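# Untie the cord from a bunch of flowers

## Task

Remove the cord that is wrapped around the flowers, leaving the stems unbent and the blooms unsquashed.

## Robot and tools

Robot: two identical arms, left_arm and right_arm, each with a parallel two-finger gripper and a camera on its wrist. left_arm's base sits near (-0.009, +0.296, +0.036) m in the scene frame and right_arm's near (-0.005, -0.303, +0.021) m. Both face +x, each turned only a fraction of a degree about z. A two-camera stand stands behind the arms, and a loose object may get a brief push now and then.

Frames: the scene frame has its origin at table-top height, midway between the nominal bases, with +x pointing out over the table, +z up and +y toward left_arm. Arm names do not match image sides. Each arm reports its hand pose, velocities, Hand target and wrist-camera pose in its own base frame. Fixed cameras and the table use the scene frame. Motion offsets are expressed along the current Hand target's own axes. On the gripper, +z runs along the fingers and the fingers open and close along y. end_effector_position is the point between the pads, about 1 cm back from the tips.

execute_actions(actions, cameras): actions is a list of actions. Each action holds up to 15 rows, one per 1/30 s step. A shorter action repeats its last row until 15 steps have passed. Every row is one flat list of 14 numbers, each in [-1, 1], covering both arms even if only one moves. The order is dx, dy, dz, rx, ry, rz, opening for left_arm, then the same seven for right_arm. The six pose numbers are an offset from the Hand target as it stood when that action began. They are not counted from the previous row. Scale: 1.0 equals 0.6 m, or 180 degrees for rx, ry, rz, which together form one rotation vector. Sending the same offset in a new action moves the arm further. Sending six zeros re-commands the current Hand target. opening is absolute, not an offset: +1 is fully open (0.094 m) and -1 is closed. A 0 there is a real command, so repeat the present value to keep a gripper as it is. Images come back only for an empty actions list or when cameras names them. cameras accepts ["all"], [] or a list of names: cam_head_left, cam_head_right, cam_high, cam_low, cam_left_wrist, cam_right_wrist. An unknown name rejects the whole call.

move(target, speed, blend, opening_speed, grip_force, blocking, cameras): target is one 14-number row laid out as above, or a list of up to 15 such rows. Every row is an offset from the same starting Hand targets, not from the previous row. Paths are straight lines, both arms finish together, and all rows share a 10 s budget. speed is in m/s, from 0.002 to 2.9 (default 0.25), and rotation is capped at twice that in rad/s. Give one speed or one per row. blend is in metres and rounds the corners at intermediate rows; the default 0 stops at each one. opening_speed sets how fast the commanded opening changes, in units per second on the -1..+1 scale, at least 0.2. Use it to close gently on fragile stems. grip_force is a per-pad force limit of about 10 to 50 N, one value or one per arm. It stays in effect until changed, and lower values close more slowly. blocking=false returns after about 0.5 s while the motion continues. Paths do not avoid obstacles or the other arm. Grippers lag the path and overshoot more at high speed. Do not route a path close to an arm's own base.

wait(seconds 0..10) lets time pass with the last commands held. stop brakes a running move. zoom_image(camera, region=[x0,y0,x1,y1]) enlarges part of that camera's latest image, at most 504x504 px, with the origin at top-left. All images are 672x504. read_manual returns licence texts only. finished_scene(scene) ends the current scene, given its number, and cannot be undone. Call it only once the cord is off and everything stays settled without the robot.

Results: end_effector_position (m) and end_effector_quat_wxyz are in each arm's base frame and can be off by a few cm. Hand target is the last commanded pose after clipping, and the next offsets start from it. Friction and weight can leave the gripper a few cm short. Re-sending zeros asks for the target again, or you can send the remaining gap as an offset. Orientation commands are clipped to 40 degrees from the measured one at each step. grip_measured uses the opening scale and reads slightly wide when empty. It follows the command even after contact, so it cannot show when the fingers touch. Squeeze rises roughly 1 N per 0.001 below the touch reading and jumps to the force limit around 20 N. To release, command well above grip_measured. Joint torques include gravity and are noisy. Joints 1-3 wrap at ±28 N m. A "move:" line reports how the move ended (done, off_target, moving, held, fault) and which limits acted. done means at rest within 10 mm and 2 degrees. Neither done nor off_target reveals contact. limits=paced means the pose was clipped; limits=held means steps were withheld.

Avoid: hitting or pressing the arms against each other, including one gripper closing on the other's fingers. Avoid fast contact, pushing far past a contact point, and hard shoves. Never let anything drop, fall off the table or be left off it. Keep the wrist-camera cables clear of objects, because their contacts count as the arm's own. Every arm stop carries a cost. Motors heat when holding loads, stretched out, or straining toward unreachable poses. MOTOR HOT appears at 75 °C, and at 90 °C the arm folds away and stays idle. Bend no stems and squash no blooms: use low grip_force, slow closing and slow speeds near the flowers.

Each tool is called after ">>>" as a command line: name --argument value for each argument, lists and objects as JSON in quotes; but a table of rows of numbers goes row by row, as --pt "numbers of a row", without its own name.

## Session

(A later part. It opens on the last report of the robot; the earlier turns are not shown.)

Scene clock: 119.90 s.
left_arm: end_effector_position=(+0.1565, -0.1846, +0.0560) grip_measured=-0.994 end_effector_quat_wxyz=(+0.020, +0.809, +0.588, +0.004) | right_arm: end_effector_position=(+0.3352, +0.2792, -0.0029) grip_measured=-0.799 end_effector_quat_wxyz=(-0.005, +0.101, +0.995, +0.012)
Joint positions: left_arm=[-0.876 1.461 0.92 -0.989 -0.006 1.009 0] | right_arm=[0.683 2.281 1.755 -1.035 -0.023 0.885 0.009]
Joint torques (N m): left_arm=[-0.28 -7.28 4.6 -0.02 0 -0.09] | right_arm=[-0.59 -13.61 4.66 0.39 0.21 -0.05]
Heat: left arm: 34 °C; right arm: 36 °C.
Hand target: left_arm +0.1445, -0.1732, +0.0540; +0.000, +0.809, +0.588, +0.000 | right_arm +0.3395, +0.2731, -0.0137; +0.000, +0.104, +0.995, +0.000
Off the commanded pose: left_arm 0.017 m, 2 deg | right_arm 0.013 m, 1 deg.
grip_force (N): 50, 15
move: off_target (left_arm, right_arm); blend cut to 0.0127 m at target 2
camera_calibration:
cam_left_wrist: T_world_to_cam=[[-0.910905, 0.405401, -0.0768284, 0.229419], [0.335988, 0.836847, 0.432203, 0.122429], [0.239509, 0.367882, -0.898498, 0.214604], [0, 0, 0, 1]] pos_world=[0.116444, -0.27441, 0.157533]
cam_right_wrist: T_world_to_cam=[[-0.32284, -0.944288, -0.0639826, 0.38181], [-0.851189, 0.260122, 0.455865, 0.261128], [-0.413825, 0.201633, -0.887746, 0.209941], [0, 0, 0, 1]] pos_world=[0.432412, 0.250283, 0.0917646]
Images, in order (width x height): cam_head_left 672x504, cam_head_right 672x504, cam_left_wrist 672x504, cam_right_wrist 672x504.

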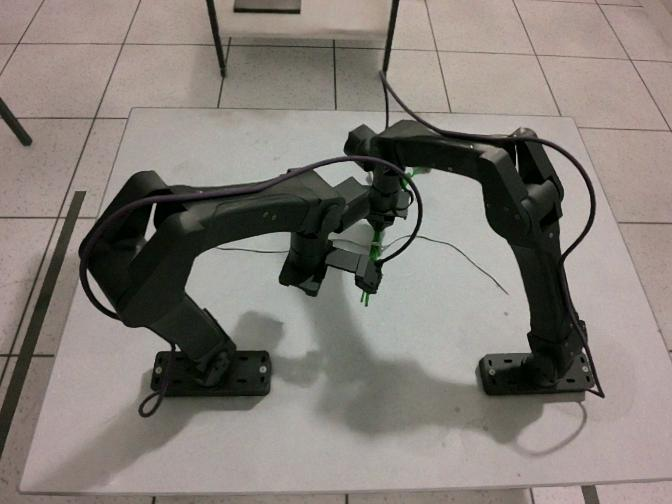

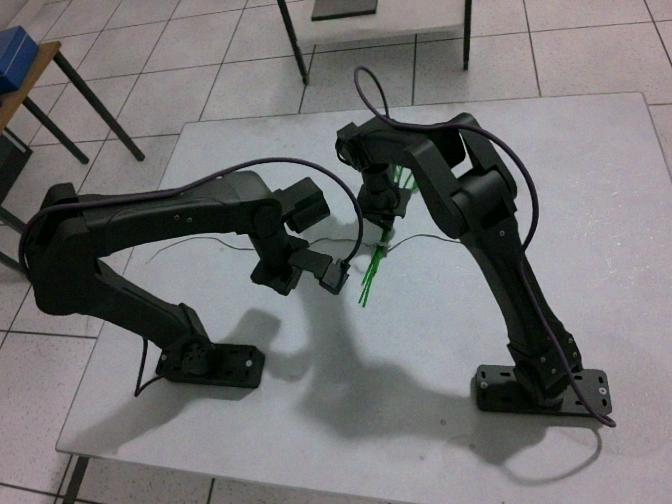

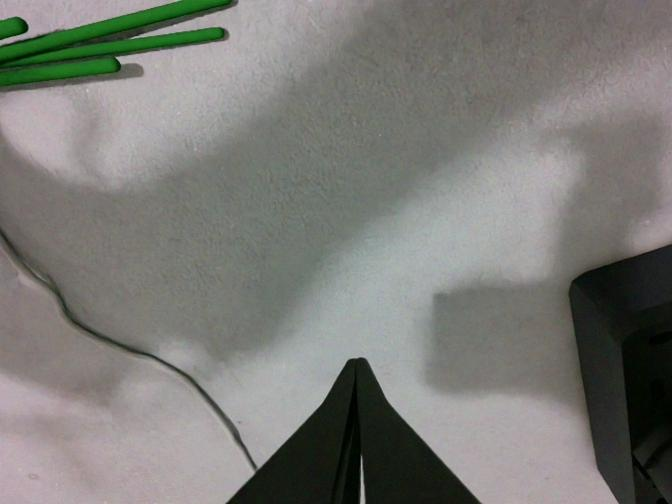

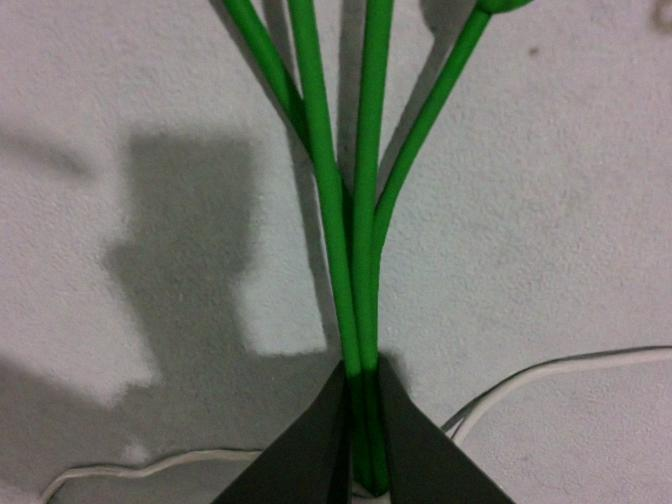

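>>> move --target '[0.135,0.211,0.04,0,0,-0.07,-0.3,0,0,0,0,0,0,-0.95]' --speed 0.2 --cameras '["cam_left_wrist"]'

Scene clock: 121.93 s.
left_arm: end_effector_position=(+0.2869, -0.1316, +0.0293) grip_measured=-0.303 end_effector_quat_wxyz=(+0.001, +0.733, +0.680, +0.005) | right_arm: end_effector_position=(+0.3352, +0.2792, -0.0029) grip_measured=-0.799 end_effector_quat_wxyz=(-0.005, +0.101, +0.995, +0.012)
Joint positions: left_arm=[-0.438 1.804 1.175 -0.936 -0.009 1.208 0.033] | right_arm=[0.683 2.281 1.755 -1.035 -0.023 0.885 0.009]
Joint torques (N m): left_arm=[-0.13 -7.01 8.8 0.09 0.01 0.1] | right_arm=[-0.59 -13.61 4.64 0.39 0.22 -0.05]
Heat: left arm: 35 °C; right arm: 36 °C.
Hand target: left_arm +0.2899, -0.1353, +0.0299; +0.000, +0.740, +0.673, +0.000 | right_arm +0.3395, +0.2731, -0.0137; +0.000, +0.104, +0.995, +0.000
Off the commanded pose: left_arm 0.005 m, 1 deg | right_arm 0.013 m, 1 deg.
grip_force (N): 50, 15
move: off_target (right_arm)
camera_calibration:
cam_left_wrist: T_world_to_cam=[[-0.982502, 0.180538, -0.0457758, 0.314666], [0.140955, 0.881404, 0.450842, 0.10707], [0.121741, 0.436501, -0.891429, 0.182518], [0, 0, 0, 1]] pos_world=[0.271848, -0.23085, 0.128834]
Images, in order (width x height): cam_left_wrist 672x504.

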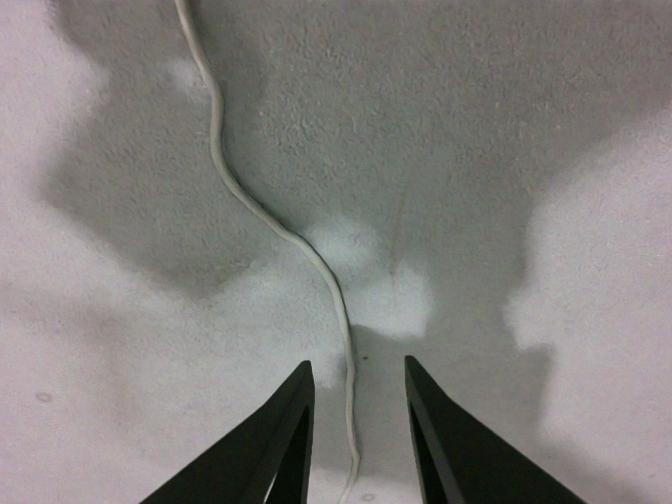

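>>> move --target '[0,-0.002,0.105,0,0,0,-0.3,0,0,0,0,0,0,-0.95]' --speed 0.08 --cameras '["cam_left_wrist"]'

Scene clock: 123.73 s.
left_arm: end_effector_position=(+0.2961, -0.1360, -0.0215) grip_measured=-0.303 end_effector_quat_wxyz=(+0.010, +0.733, +0.680, +0.009) | right_arm: end_effector_position=(+0.3352, +0.2792, -0.0029) grip_measured=-0.799 end_effector_quat_wxyz=(-0.005, +0.101, +0.995, +0.012)
Joint positions: left_arm=[-0.438 1.913 1.092 -0.724 -0.009 1.208 0.033] | right_arm=[0.683 2.281 1.755 -1.035 -0.023 0.885 0.009]
Joint torques (N m): left_arm=[-0.21 -7.28 4.16 0.43 0.01 0.08] | right_arm=[-0.59 -13.6 4.67 0.39 0.22 -0.05]
Heat: left arm: 35 °C; right arm: 36 °C.
Hand target: left_arm +0.2887, -0.1352, -0.0331; +0.000, +0.740, +0.673, +0.000 | right_arm +0.3395, +0.2731, -0.0137; +0.000, +0.104, +0.995, +0.000
Off the commanded pose: left_arm 0.014 m, 2 deg | right_arm 0.013 m, 1 deg.
grip_force (N): 50, 15
move: off_target (left_arm, right_arm)
camera_calibration:
cam_left_wrist: T_world_to_cam=[[-0.981495, 0.180034, -0.0652348, 0.321371], [0.132757, 0.885266, 0.445735, 0.135334], [0.137997, 0.428826, -0.892785, 0.132158], [0, 0, 0, 1]] pos_world=[0.27922, -0.234337, 0.0786307]
Images, in order (width x height): cam_left_wrist 672x504.

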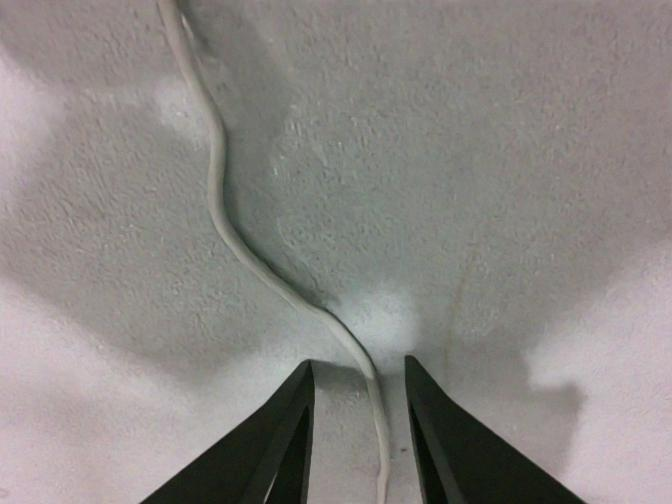

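Down another 4 mm, close, lift slightly and check.

>>> move --pt "0 -0.008 0.009 0 0 0 -0.3 0 0 0 0 0 0 -0.95" --pt "0 -0.008 0.009 0 0 0 -1 0 0 0 0 0 0 -0.95" --pt "0 -0.008 -0.03 0 0 0 -1 0 0 0 0 0 0 -0.95" --speed 0.06 --cameras '["cam_left_wrist"]'

Scene clock: 127.23 s.
left_arm: end_effector_position=(+0.2927, -0.1327, -0.0223) grip_measured=-0.966 end_effector_quat_wxyz=(+0.003, +0.734, +0.679, +0.010) | right_arm: end_effector_position=(+0.3352, +0.2792, -0.0029) grip_measured=-0.799 end_effector_quat_wxyz=(-0.005, +0.101, +0.995, +0.012)
Joint positions: left_arm=[-0.438 1.911 1.086 -0.733 -0.017 1.21 0.002] | right_arm=[0.683 2.281 1.755 -1.035 -0.023 0.885 0.009]
Joint torques (N m): left_arm=[-0.66 -11.6 5.45 -0.1 0.11 0.03] | right_arm=[-0.58 -13.6 4.66 0.39 0.22 -0.05]
Heat: left arm: 34 °C; right arm: 35 °C.
Hand target: left_arm +0.2839, -0.1346, -0.0151; +0.000, +0.740, +0.673, +0.000 | right_arm +0.3395, +0.2731, -0.0137; +0.000, +0.104, +0.995, +0.000
Off the commanded pose: left_arm 0.012 m, 2 deg | right_arm 0.013 m, 1 deg.
grip_force (N): 50, 15
move: off_target (left_arm, right_arm); target 2's new opening was sent with left_arm's hand 0.020 m and 2 deg from that target
camera_calibration:
cam_left_wrist: T_world_to_cam=[[-0.981861, 0.181786, -0.0538714, 0.317984], [0.137798, 0.87935, 0.455801, 0.131275], [0.13023, 0.44011, -0.88845, 0.134318], [0, 0, 0, 1]] pos_world=[0.276634, -0.232356, 0.0766297]
Images, in order (width x height): cam_left_wrist 672x504.

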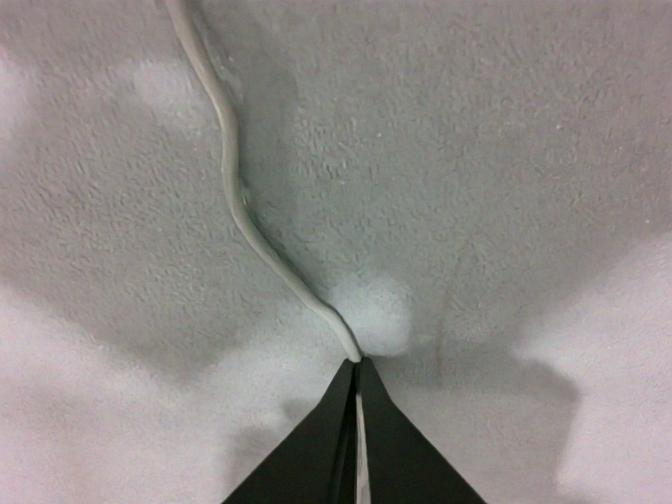

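>>> move --pt "0 -0.01 -0.04 0 0 0 -1 0 0 0 0 0 0 -0.95" --pt "-0.089 -0.233 -0.125 0 0 0.07 -1 0 0 0 0 0 0 -0.95" --speed 0.1 --blend '[0.015,0]' --cameras '["cam_left_wrist","cam_right_wrist","cam_head_left","cam_head_right"]'

Scene clock: 130.47 s.
left_arm: end_effector_position=(+0.1541, -0.1863, +0.0622) grip_measured=-0.966 end_effector_quat_wxyz=(+0.023, +0.809, +0.588, +0.009) | right_arm: end_effector_position=(+0.3352, +0.2792, -0.0029) grip_measured=-0.799 end_effector_quat_wxyz=(-0.005, +0.101, +0.995, +0.012)
Joint positions: left_arm=[-0.896 1.447 0.934 -1.011 -0.017 0.989 0.002] | right_arm=[0.683 2.281 1.755 -1.035 -0.023 0.885 0.009]
Joint torques (N m): left_arm=[-0.29 -7.25 4.66 -0.08 0.11 -0.1] | right_arm=[-0.58 -13.59 4.67 0.38 0.22 -0.06]
Heat: left arm: 34 °C; right arm: 35 °C.
Hand target: left_arm +0.1397, -0.1747, +0.0600; +0.000, +0.809, +0.588, +0.000 | right_arm +0.3395, +0.2731, -0.0137; +0.000, +0.104, +0.995, +0.000
Off the commanded pose: left_arm 0.018 m, 3 deg | right_arm 0.013 m, 1 deg.
grip_force (N): 50, 15
move: off_target (left_arm, right_arm); blend cut to 0.0126 m at target 1
camera_calibration:
cam_left_wrist: T_world_to_cam=[[-0.910042, 0.405401, -0.0864453, 0.228797], [0.330963, 0.836193, 0.437315, 0.122371], [0.249573, 0.369365, -0.895144, 0.219924], [0, 0, 0, 1]] pos_world=[0.112827, -0.276313, 0.163127]
cam_right_wrist: T_world_to_cam=[[-0.32284, -0.944288, -0.0639826, 0.38181], [-0.851189, 0.260122, 0.455865, 0.261128], [-0.413825, 0.201633, -0.887746, 0.209941], [0, 0, 0, 1]] pos_world=[0.432412, 0.250283, 0.0917646]
Images, in order (width x height): cam_head_left 672x504, cam_head_right 672x504, cam_left_wrist 672x504, cam_right_wrist 672x504.

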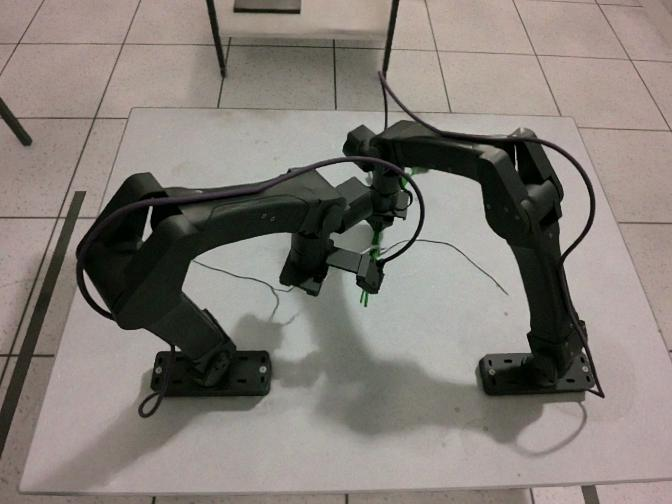

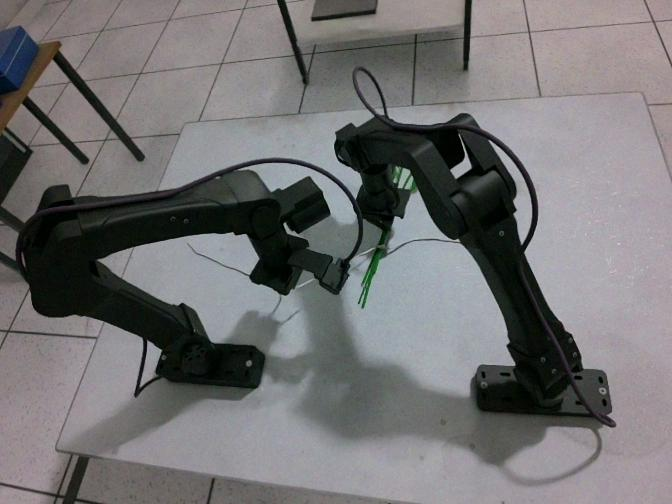

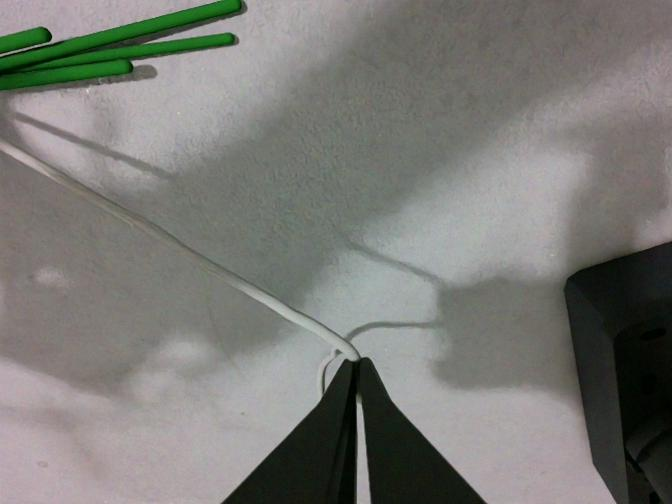

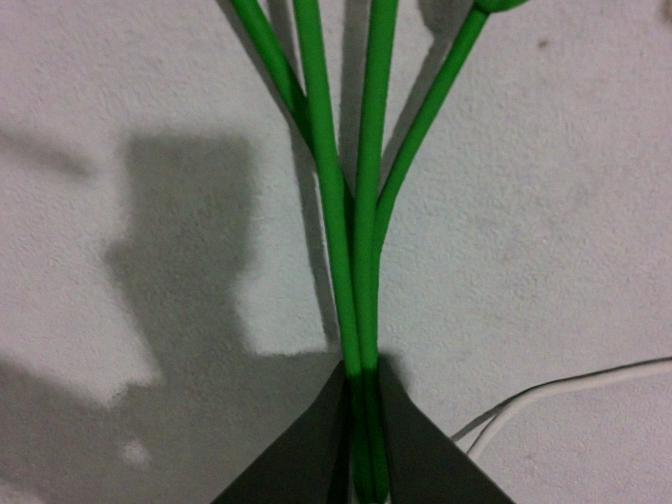

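>>> move --target '[0,0,0,0,0,0,-1,-0.1,0,0,0,0,0,-0.95]' --speed 0.05 --cameras '["cam_left_wrist","cam_right_wrist","cam_head_left","cam_high"]'

Scene clock: 132.73 s.
left_arm: end_effector_position=(+0.1551, -0.1875, +0.0623) grip_measured=-0.966 end_effector_quat_wxyz=(+0.026, +0.808, +0.588, +0.009) | right_arm: end_effector_position=(+0.3912, +0.2697, -0.0039) grip_measured=-0.799 end_effector_quat_wxyz=(-0.001, +0.107, +0.994, +0.017)
Joint positions: left_arm=[-0.896 1.447 0.934 -1.005 -0.017 0.987 0.002] | right_arm=[0.591 2.44 2.031 -1.141 -0.027 0.805 0.009]
Joint torques (N m): left_arm=[-0.34 -7.28 4.67 -0.08 0.11 -0.1] | right_arm=[-1.11 -13.83 7.2 0.15 0.24 -0.12]
Heat: left arm: 34 °C; right arm: 36 °C.
Hand target: left_arm +0.1397, -0.1747, +0.0600; +0.000, +0.809, +0.588, +0.000 | right_arm +0.3981, +0.2606, -0.0137; +0.000, +0.104, +0.995, +0.000
Off the commanded pose: left_arm 0.020 m, 3 deg | right_arm 0.015 m, 2 deg.
grip_force (N): 50, 15
move: off_target (left_arm, right_arm)
camera_calibration:
cam_left_wrist: T_world_to_cam=[[-0.910346, 0.403512, -0.0919092, 0.23024], [0.327932, 0.838816, 0.434567, 0.124034], [0.252448, 0.365467, -0.895938, 0.219062], [0, 0, 0, 1]] pos_world=[0.113622, -0.277006, 0.163526]
cam_right_wrist: T_world_to_cam=[[-0.332847, -0.939942, -0.07564, 0.393436], [-0.852383, 0.265592, 0.450449, 0.310796], [-0.403306, 0.214405, -0.889592, 0.226508], [0, 0, 0, 1]] pos_world=[0.487224, 0.238698, 0.0912619]
Images, in order (width x height): cam_head_left 672x504, cam_high 672x504, cam_left_wrist 672x504, cam_right_wrist 672x504.

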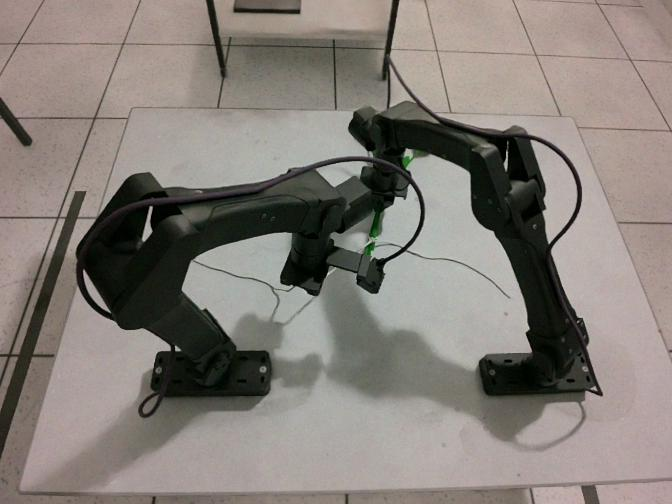

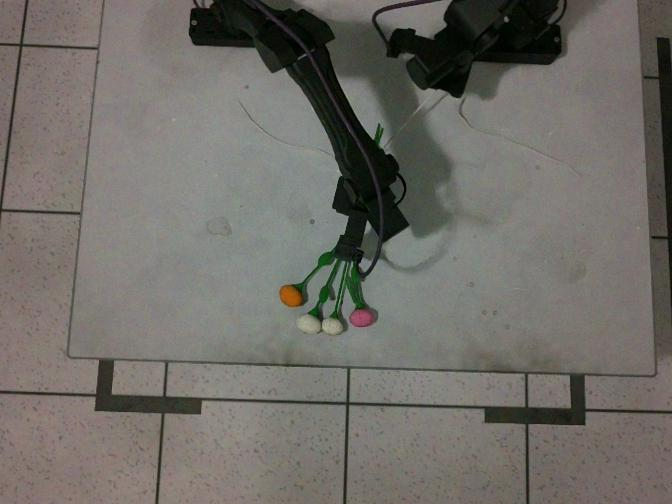

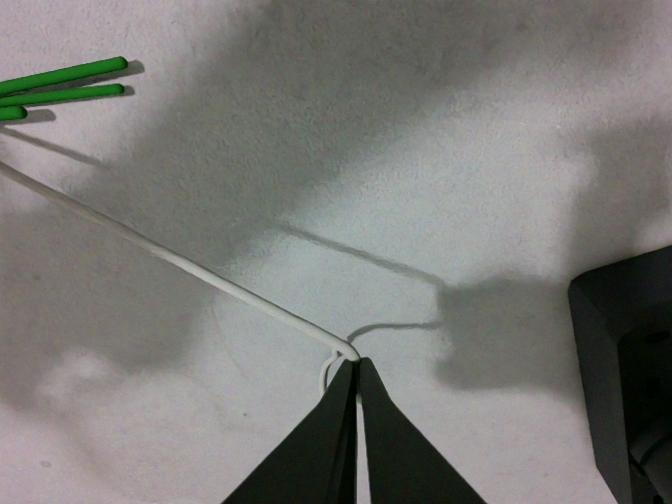

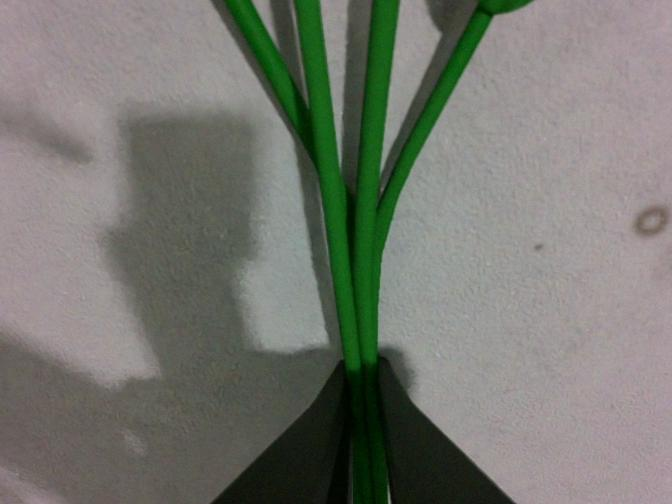

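>>> move --target '[0.08,-0.026,0,0,0,0,-1,-0.04,0,0,0,0,0,-0.95]' --speed 0.05 --cameras '["cam_left_wrist","cam_right_wrist","cam_head_left","cam_high"]'

>>> zoom_image --camera "cam_head_left" --region '[320, 190, 460, 300]'

Scene clock: 134.93 s.
left_arm: end_effector_position=(+0.1564, -0.1364, +0.0637) grip_measured=-0.966 end_effector_quat_wxyz=(+0.027, +0.804, +0.594, +0.014) | right_arm: end_effector_position=(+0.4146, +0.2648, -0.0039) grip_measured=-0.799 end_effector_quat_wxyz=(-0.001, +0.107, +0.994, +0.016)
Joint positions: left_arm=[-0.736 1.294 0.818 -1.037 -0.017 1.133 0.002] | right_arm=[0.557 2.533 2.202 -1.223 -0.027 0.772 0.009]
Joint torques (N m): left_arm=[0.44 -5.64 4.71 -0.13 0.11 0.12] | right_arm=[-1.13 -14.57 7.32 0.16 0.25 -0.11]
Heat: left arm: 34 °C; right arm: 36 °C.
Hand target: left_arm +0.1398, -0.1242, +0.0601; +0.000, +0.809, +0.588, +0.000 | right_arm +0.4216, +0.2555, -0.0138; +0.000, +0.105, +0.995, +0.000
Off the commanded pose: left_arm 0.021 m, 4 deg | right_arm 0.015 m, 2 deg.
grip_force (N): 50, 15
move: off_target (left_arm, right_arm)
camera_calibration:
cam_left_wrist: T_world_to_cam=[[-0.915255, 0.390707, -0.0982727, 0.210428], [0.312262, 0.842097, 0.439733, 0.0828342], [0.254562, 0.371781, -0.892736, 0.201591], [0, 0, 0, 1]] pos_world=[0.115412, -0.226918, 0.164222]
cam_right_wrist: T_world_to_cam=[[-0.333982, -0.939709, -0.0735021, 0.39704], [-0.851422, 0.267308, 0.451251, 0.33105], [-0.404397, 0.213291, -0.889365, 0.237771], [0, 0, 0, 1]] pos_world=[0.510621, 0.233896, 0.0912623]
Images, in order (width x height): cam_head_left 672x504, cam_high 672x504, cam_left_wrist 672x504, cam_right_wrist 672x504.

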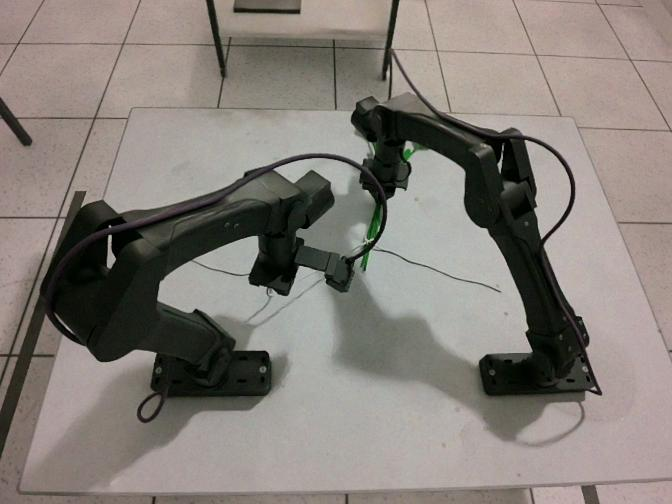

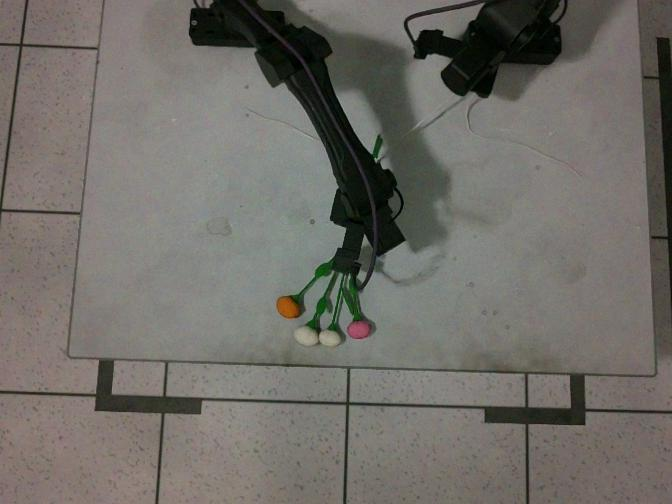

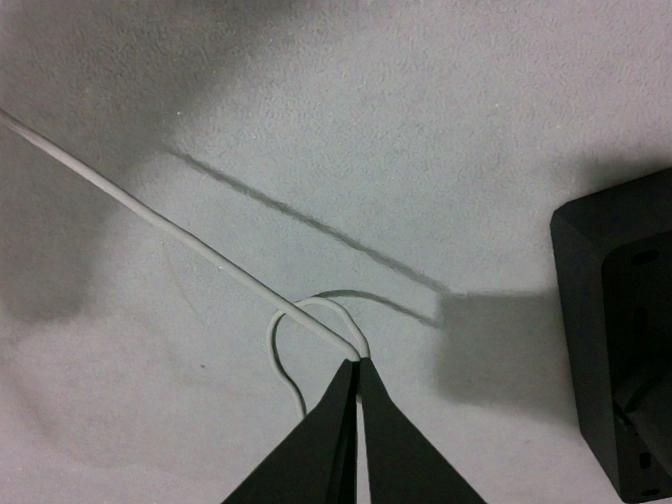

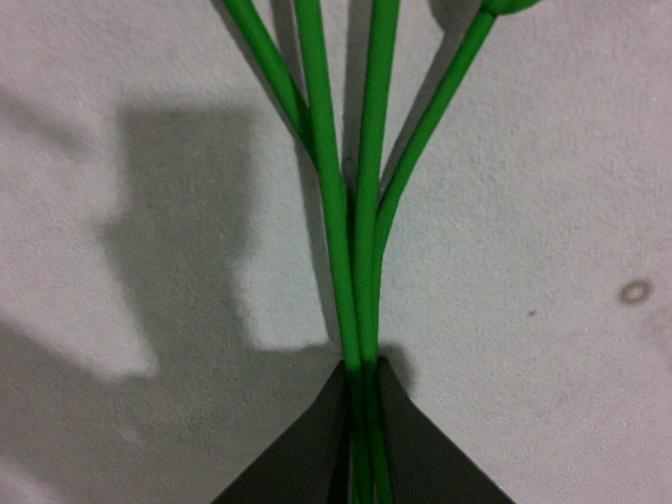

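Scaled by 3.600 from the camera's 672x504 image, which has a finer 960x720 frame.

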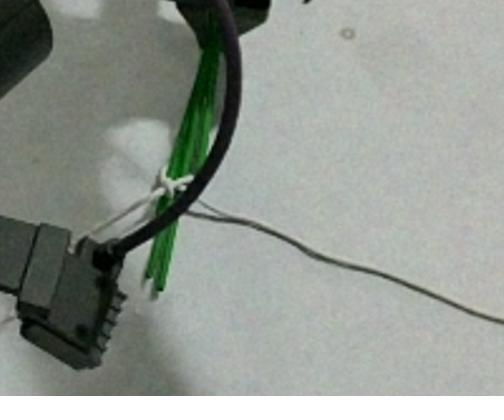

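>>> move --target '[0,0,0,0,0,0,-1,0.071,-0.066,-0.017,0,0,0.267,-0.95]' --speed 0.08 --cameras '["cam_left_wrist","cam_right_wrist","cam_head_left","cam_high"]'

>>> zoom_image --camera "cam_head_left" --region '[280, 170, 460, 300]'

Scene clock: 142.27 s.
left_arm: end_effector_position=(+0.1539, -0.1341, +0.0635) grip_measured=-0.966 end_effector_quat_wxyz=(+0.020, +0.805, +0.593, +0.013) | right_arm: end_effector_position=(+0.3715, +0.2368, -0.0056) grip_measured=-0.799 end_effector_quat_wxyz=(-0.010, +0.484, +0.875, +0.009)
Joint positions: left_arm=[-0.736 1.294 0.818 -1.051 -0.017 1.135 0.002] | right_arm=[0.554 2.305 1.784 -1.045 -0.027 1.565 0.009]
Joint torques (N m): left_arm=[0.42 -5.74 4.67 -0.04 0.11 0.11] | right_arm=[-0.87 -17.44 3.79 0.18 0.25 0.21]
Heat: left arm: 34 °C; right arm: 37 °C.
Hand target: left_arm +0.1398, -0.1242, +0.0601; +0.000, +0.809, +0.588, +0.000 | right_arm +0.3717, +0.2257, -0.0035; +0.000, +0.500, +0.866, +0.000
Off the commanded pose: left_arm 0.018 m, 3 deg | right_arm 0.011 m, 3 deg.
grip_force (N): 50, 15
move: off_target (left_arm, right_arm)
camera_calibration:
cam_left_wrist: T_world_to_cam=[[-0.915598, 0.392949, -0.0852722, 0.206664], [0.318064, 0.837523, 0.444286, 0.0799351], [0.245999, 0.379666, -0.891817, 0.203535], [0, 0, 0, 1]] pos_world=[0.113727, -0.225431, 0.163624]
cam_right_wrist: T_world_to_cam=[[-0.906656, -0.419328, -0.0462481, 0.445917], [-0.390708, 0.793273, 0.466975, 0.00711716], [-0.159128, 0.441456, -0.88306, 0.0796892], [0, 0, 0, 1]] pos_world=[0.419755, 0.14616, 0.0876696]
Images, in order (width x height): cam_head_left 672x504, cam_high 672x504, cam_left_wrist 672x504, cam_right_wrist 672x504.

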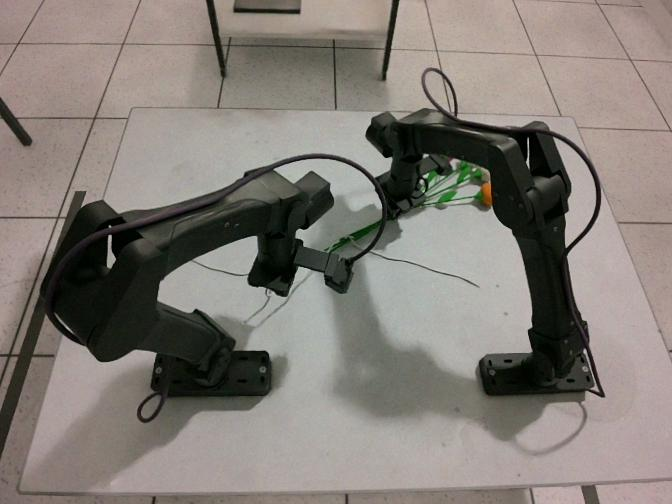

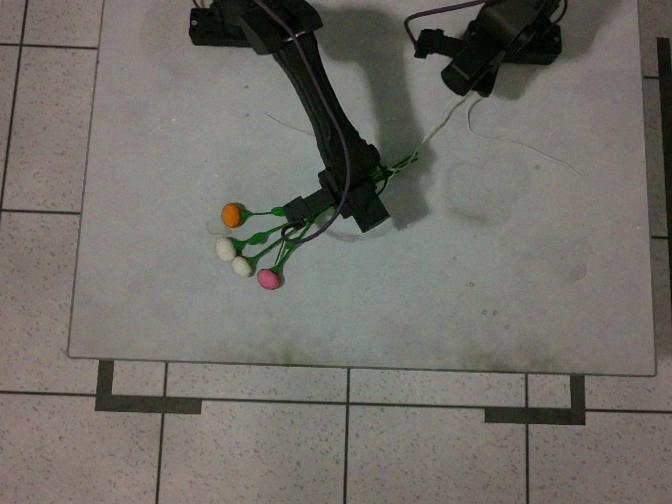

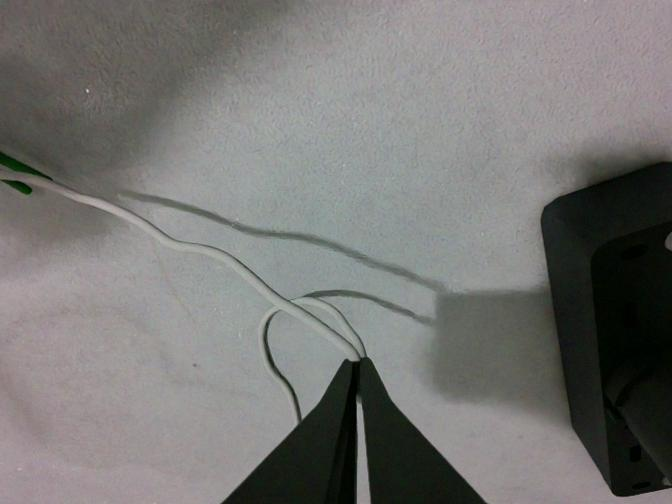

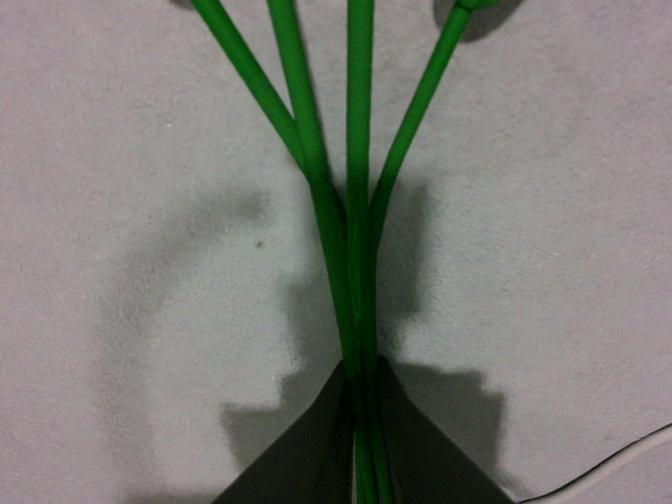

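Scaled by 2.800 from the camera's 672x504 image, which has a finer 960x720 frame.

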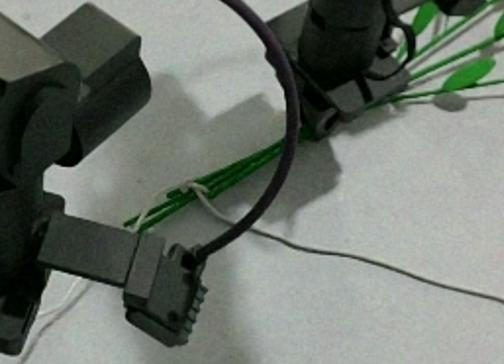

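>>> move --target '[0,0,0,0,0,0,-1,-0.2,0,0,0,0,0,-0.95]' --speed 0.06 --cameras '["cam_left_wrist","cam_right_wrist","cam_head_left","cam_high"]'

>>> zoom_image --camera "cam_head_left" --region '[280, 170, 460, 300]'

Scene clock: 145.40 s.
left_arm: end_effector_position=(+0.1539, -0.1341, +0.0635) grip_measured=-0.966 end_effector_quat_wxyz=(+0.020, +0.805, +0.593, +0.013) | right_arm: end_effector_position=(+0.4262, +0.1285, -0.0014) grip_measured=-0.800 end_effector_quat_wxyz=(-0.008, +0.498, +0.867, +0.013)
Joint positions: left_arm=[-0.736 1.294 0.818 -1.051 -0.017 1.135 0.002] | right_arm=[0.279 2.318 1.825 -1.071 -0.03 1.322 0.009]
Joint torques (N m): left_arm=[0.38 -5.75 4.66 -0.04 0.11 0.11] | right_arm=[-0.51 -13.78 7.61 0.08 0.28 -0.05]
Heat: left arm: 34 °C; right arm: 38 °C.
Hand target: left_arm +0.1398, -0.1242, +0.0601; +0.000, +0.809, +0.588, +0.000 | right_arm +0.4316, +0.1217, -0.0035; +0.000, +0.500, +0.866, +0.000
Off the commanded pose: left_arm 0.018 m, 3 deg | right_arm 0.009 m, 2 deg.
grip_force (N): 50, 15
move: off_target (left_arm)
camera_calibration:
cam_left_wrist: T_world_to_cam=[[-0.915598, 0.392949, -0.0852722, 0.206664], [0.318064, 0.837523, 0.444286, 0.0799351], [0.245999, 0.379666, -0.891817, 0.203535], [0, 0, 0, 1]] pos_world=[0.113727, -0.225431, 0.163624]
cam_right_wrist: T_world_to_cam=[[-0.91987, -0.388485, -0.0540212, 0.451944], [-0.366986, 0.803874, 0.468089, 0.100924], [-0.138419, 0.450406, -0.882029, 0.130036], [0, 0, 0, 1]] pos_world=[0.470766, 0.0358746, 0.0918684]
Images, in order (width x height): cam_head_left 672x504, cam_high 672x504, cam_left_wrist 672x504, cam_right_wrist 672x504.

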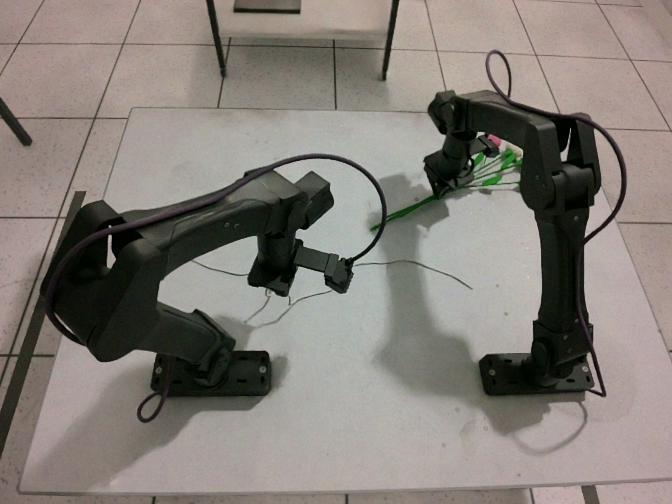

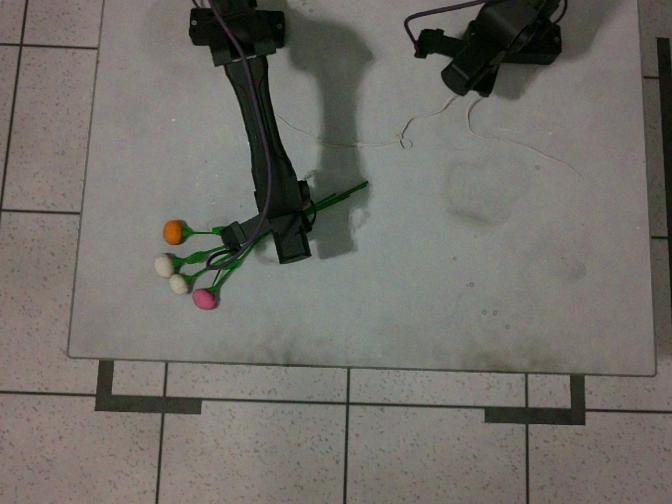

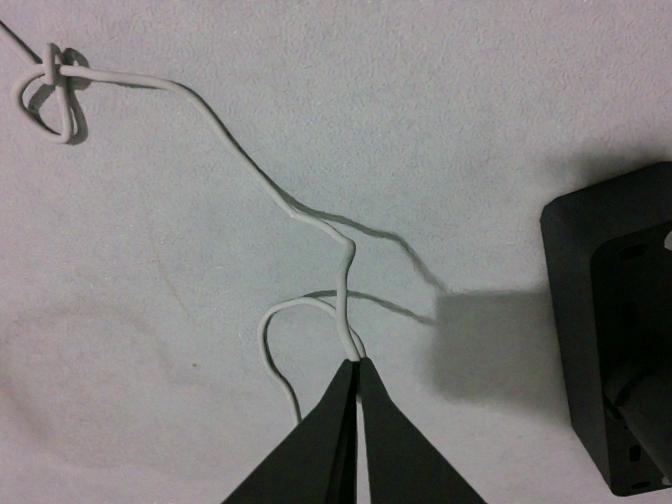

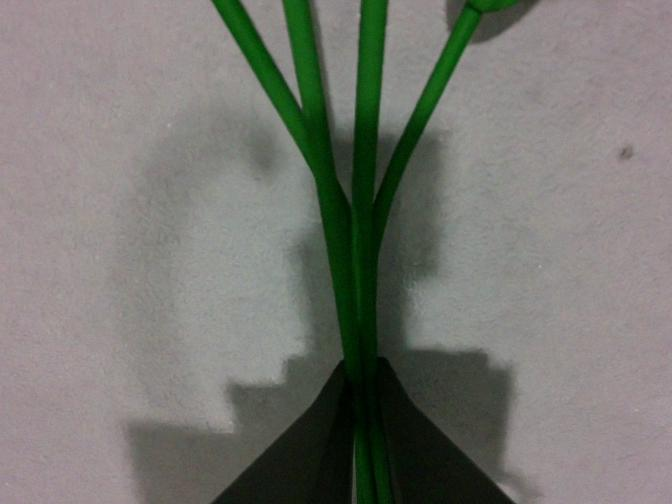

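Scaled by 2.800 from the camera's 672x504 image, which has a finer 960x720 frame.

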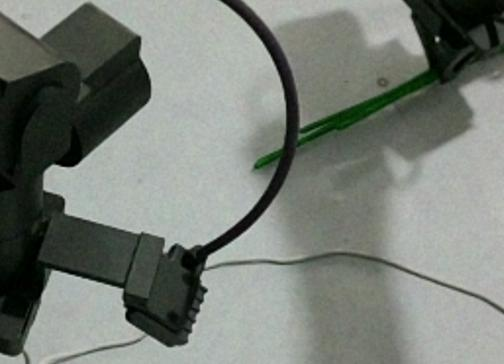

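>>> move --pt "0 0 0.12 0 0 0 -1 0 0 0 0 0 0 -0.95" --pt "0 0 0.12 0 0 0 -0.4 0 0 0 0 0 0 -0.4" --pt "0 0 -0.03 0 0 0 -0.4 0 0 -0.15 0 0 0 -0.4" --speed 0.12 --cameras '["cam_left_wrist","cam_right_wrist","cam_head_left","cam_high"]'

Scene clock: 150.10 s.
left_arm: end_effector_position=(+0.1416, -0.1229, +0.0688) grip_measured=-0.403 end_effector_quat_wxyz=(-0.004, +0.805, +0.593, +0.008) | right_arm: end_effector_position=(+0.4261, +0.1279, +0.0748) grip_measured=-0.402 end_effector_quat_wxyz=(-0.018, +0.498, +0.867, +0.000)
Joint positions: left_arm=[-0.736 1.272 0.826 -1.131 -0.017 1.135 0.028] | right_arm=[0.279 2.318 2.129 -1.407 -0.027 1.321 0.028]
Joint torques (N m): left_arm=[0.38 -5.12 8.96 -0.13 0.11 0.11] | right_arm=[-0.51 -17.06 7.42 0.04 0.25 -0.05]
Heat: left arm: 34 °C; right arm: 39 °C.
Hand target: left_arm +0.1398, -0.1242, +0.0781; +0.000, +0.809, +0.588, +0.000 | right_arm +0.4316, +0.1217, +0.0865; +0.000, +0.500, +0.866, +0.000
Off the commanded pose: left_arm 0.010 m, 1 deg | right_arm 0.014 m, 2 deg.
grip_force (N): 50, 15
move: off_target (right_arm); target 2's new opening was sent with left_arm's hand 0.011 m and 2 deg from that target
camera_calibration:
cam_left_wrist: T_world_to_cam=[[-0.91789, 0.39504, -0.0376987, 0.188806], [0.334955, 0.822199, 0.46021, 0.0667024], [0.212797, 0.409795, -0.887009, 0.215118], [0, 0, 0, 1]] pos_world=[0.105184, -0.217583, 0.167232]
cam_right_wrist: T_world_to_cam=[[-0.920371, -0.390399, -0.0224838, 0.453913], [-0.3545, 0.808707, 0.469386, 0.059712], [-0.165065, 0.43998, -0.882707, 0.210146], [0, 0, 0, 1]] pos_world=[0.473624, 0.0364577, 0.167675]
Images, in order (width x height): cam_head_left 672x504, cam_high 672x504, cam_left_wrist 672x504, cam_right_wrist 672x504.

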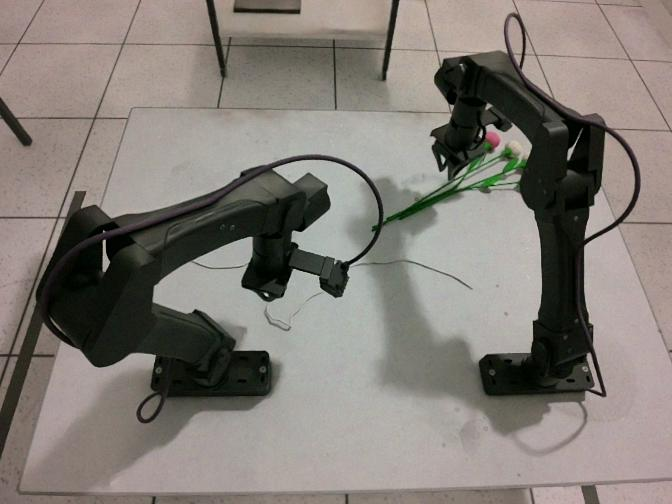

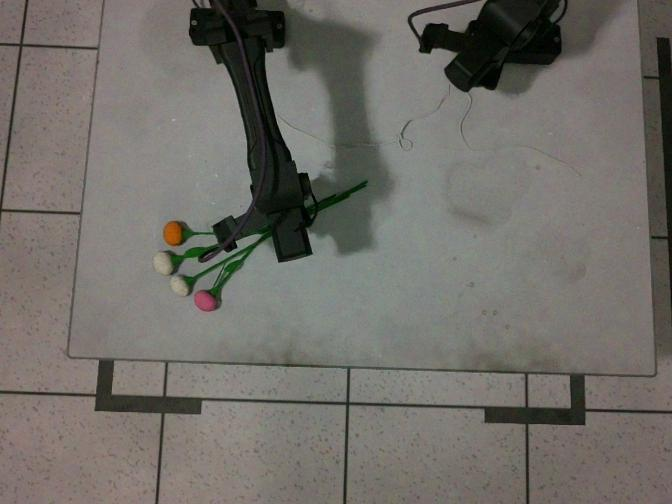

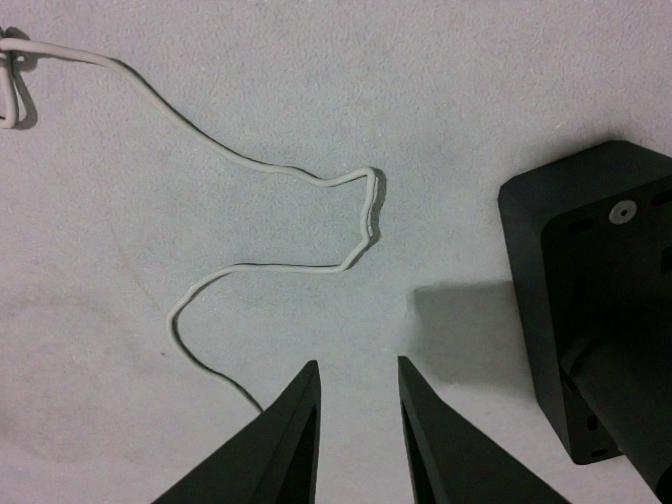

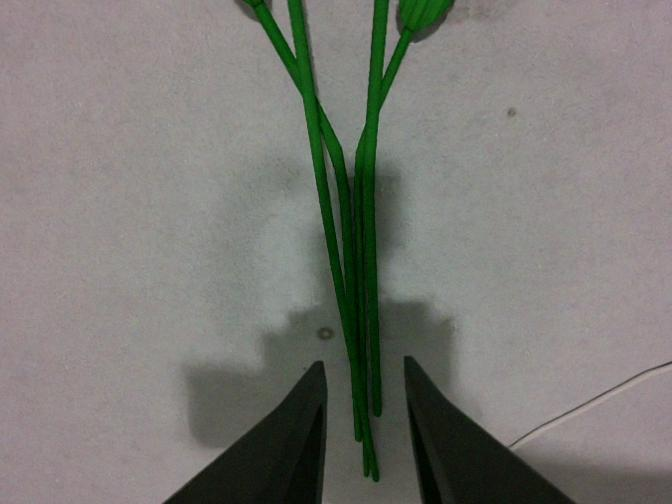

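>>> finished_scene --scene 1

The scene is finished: the task was done.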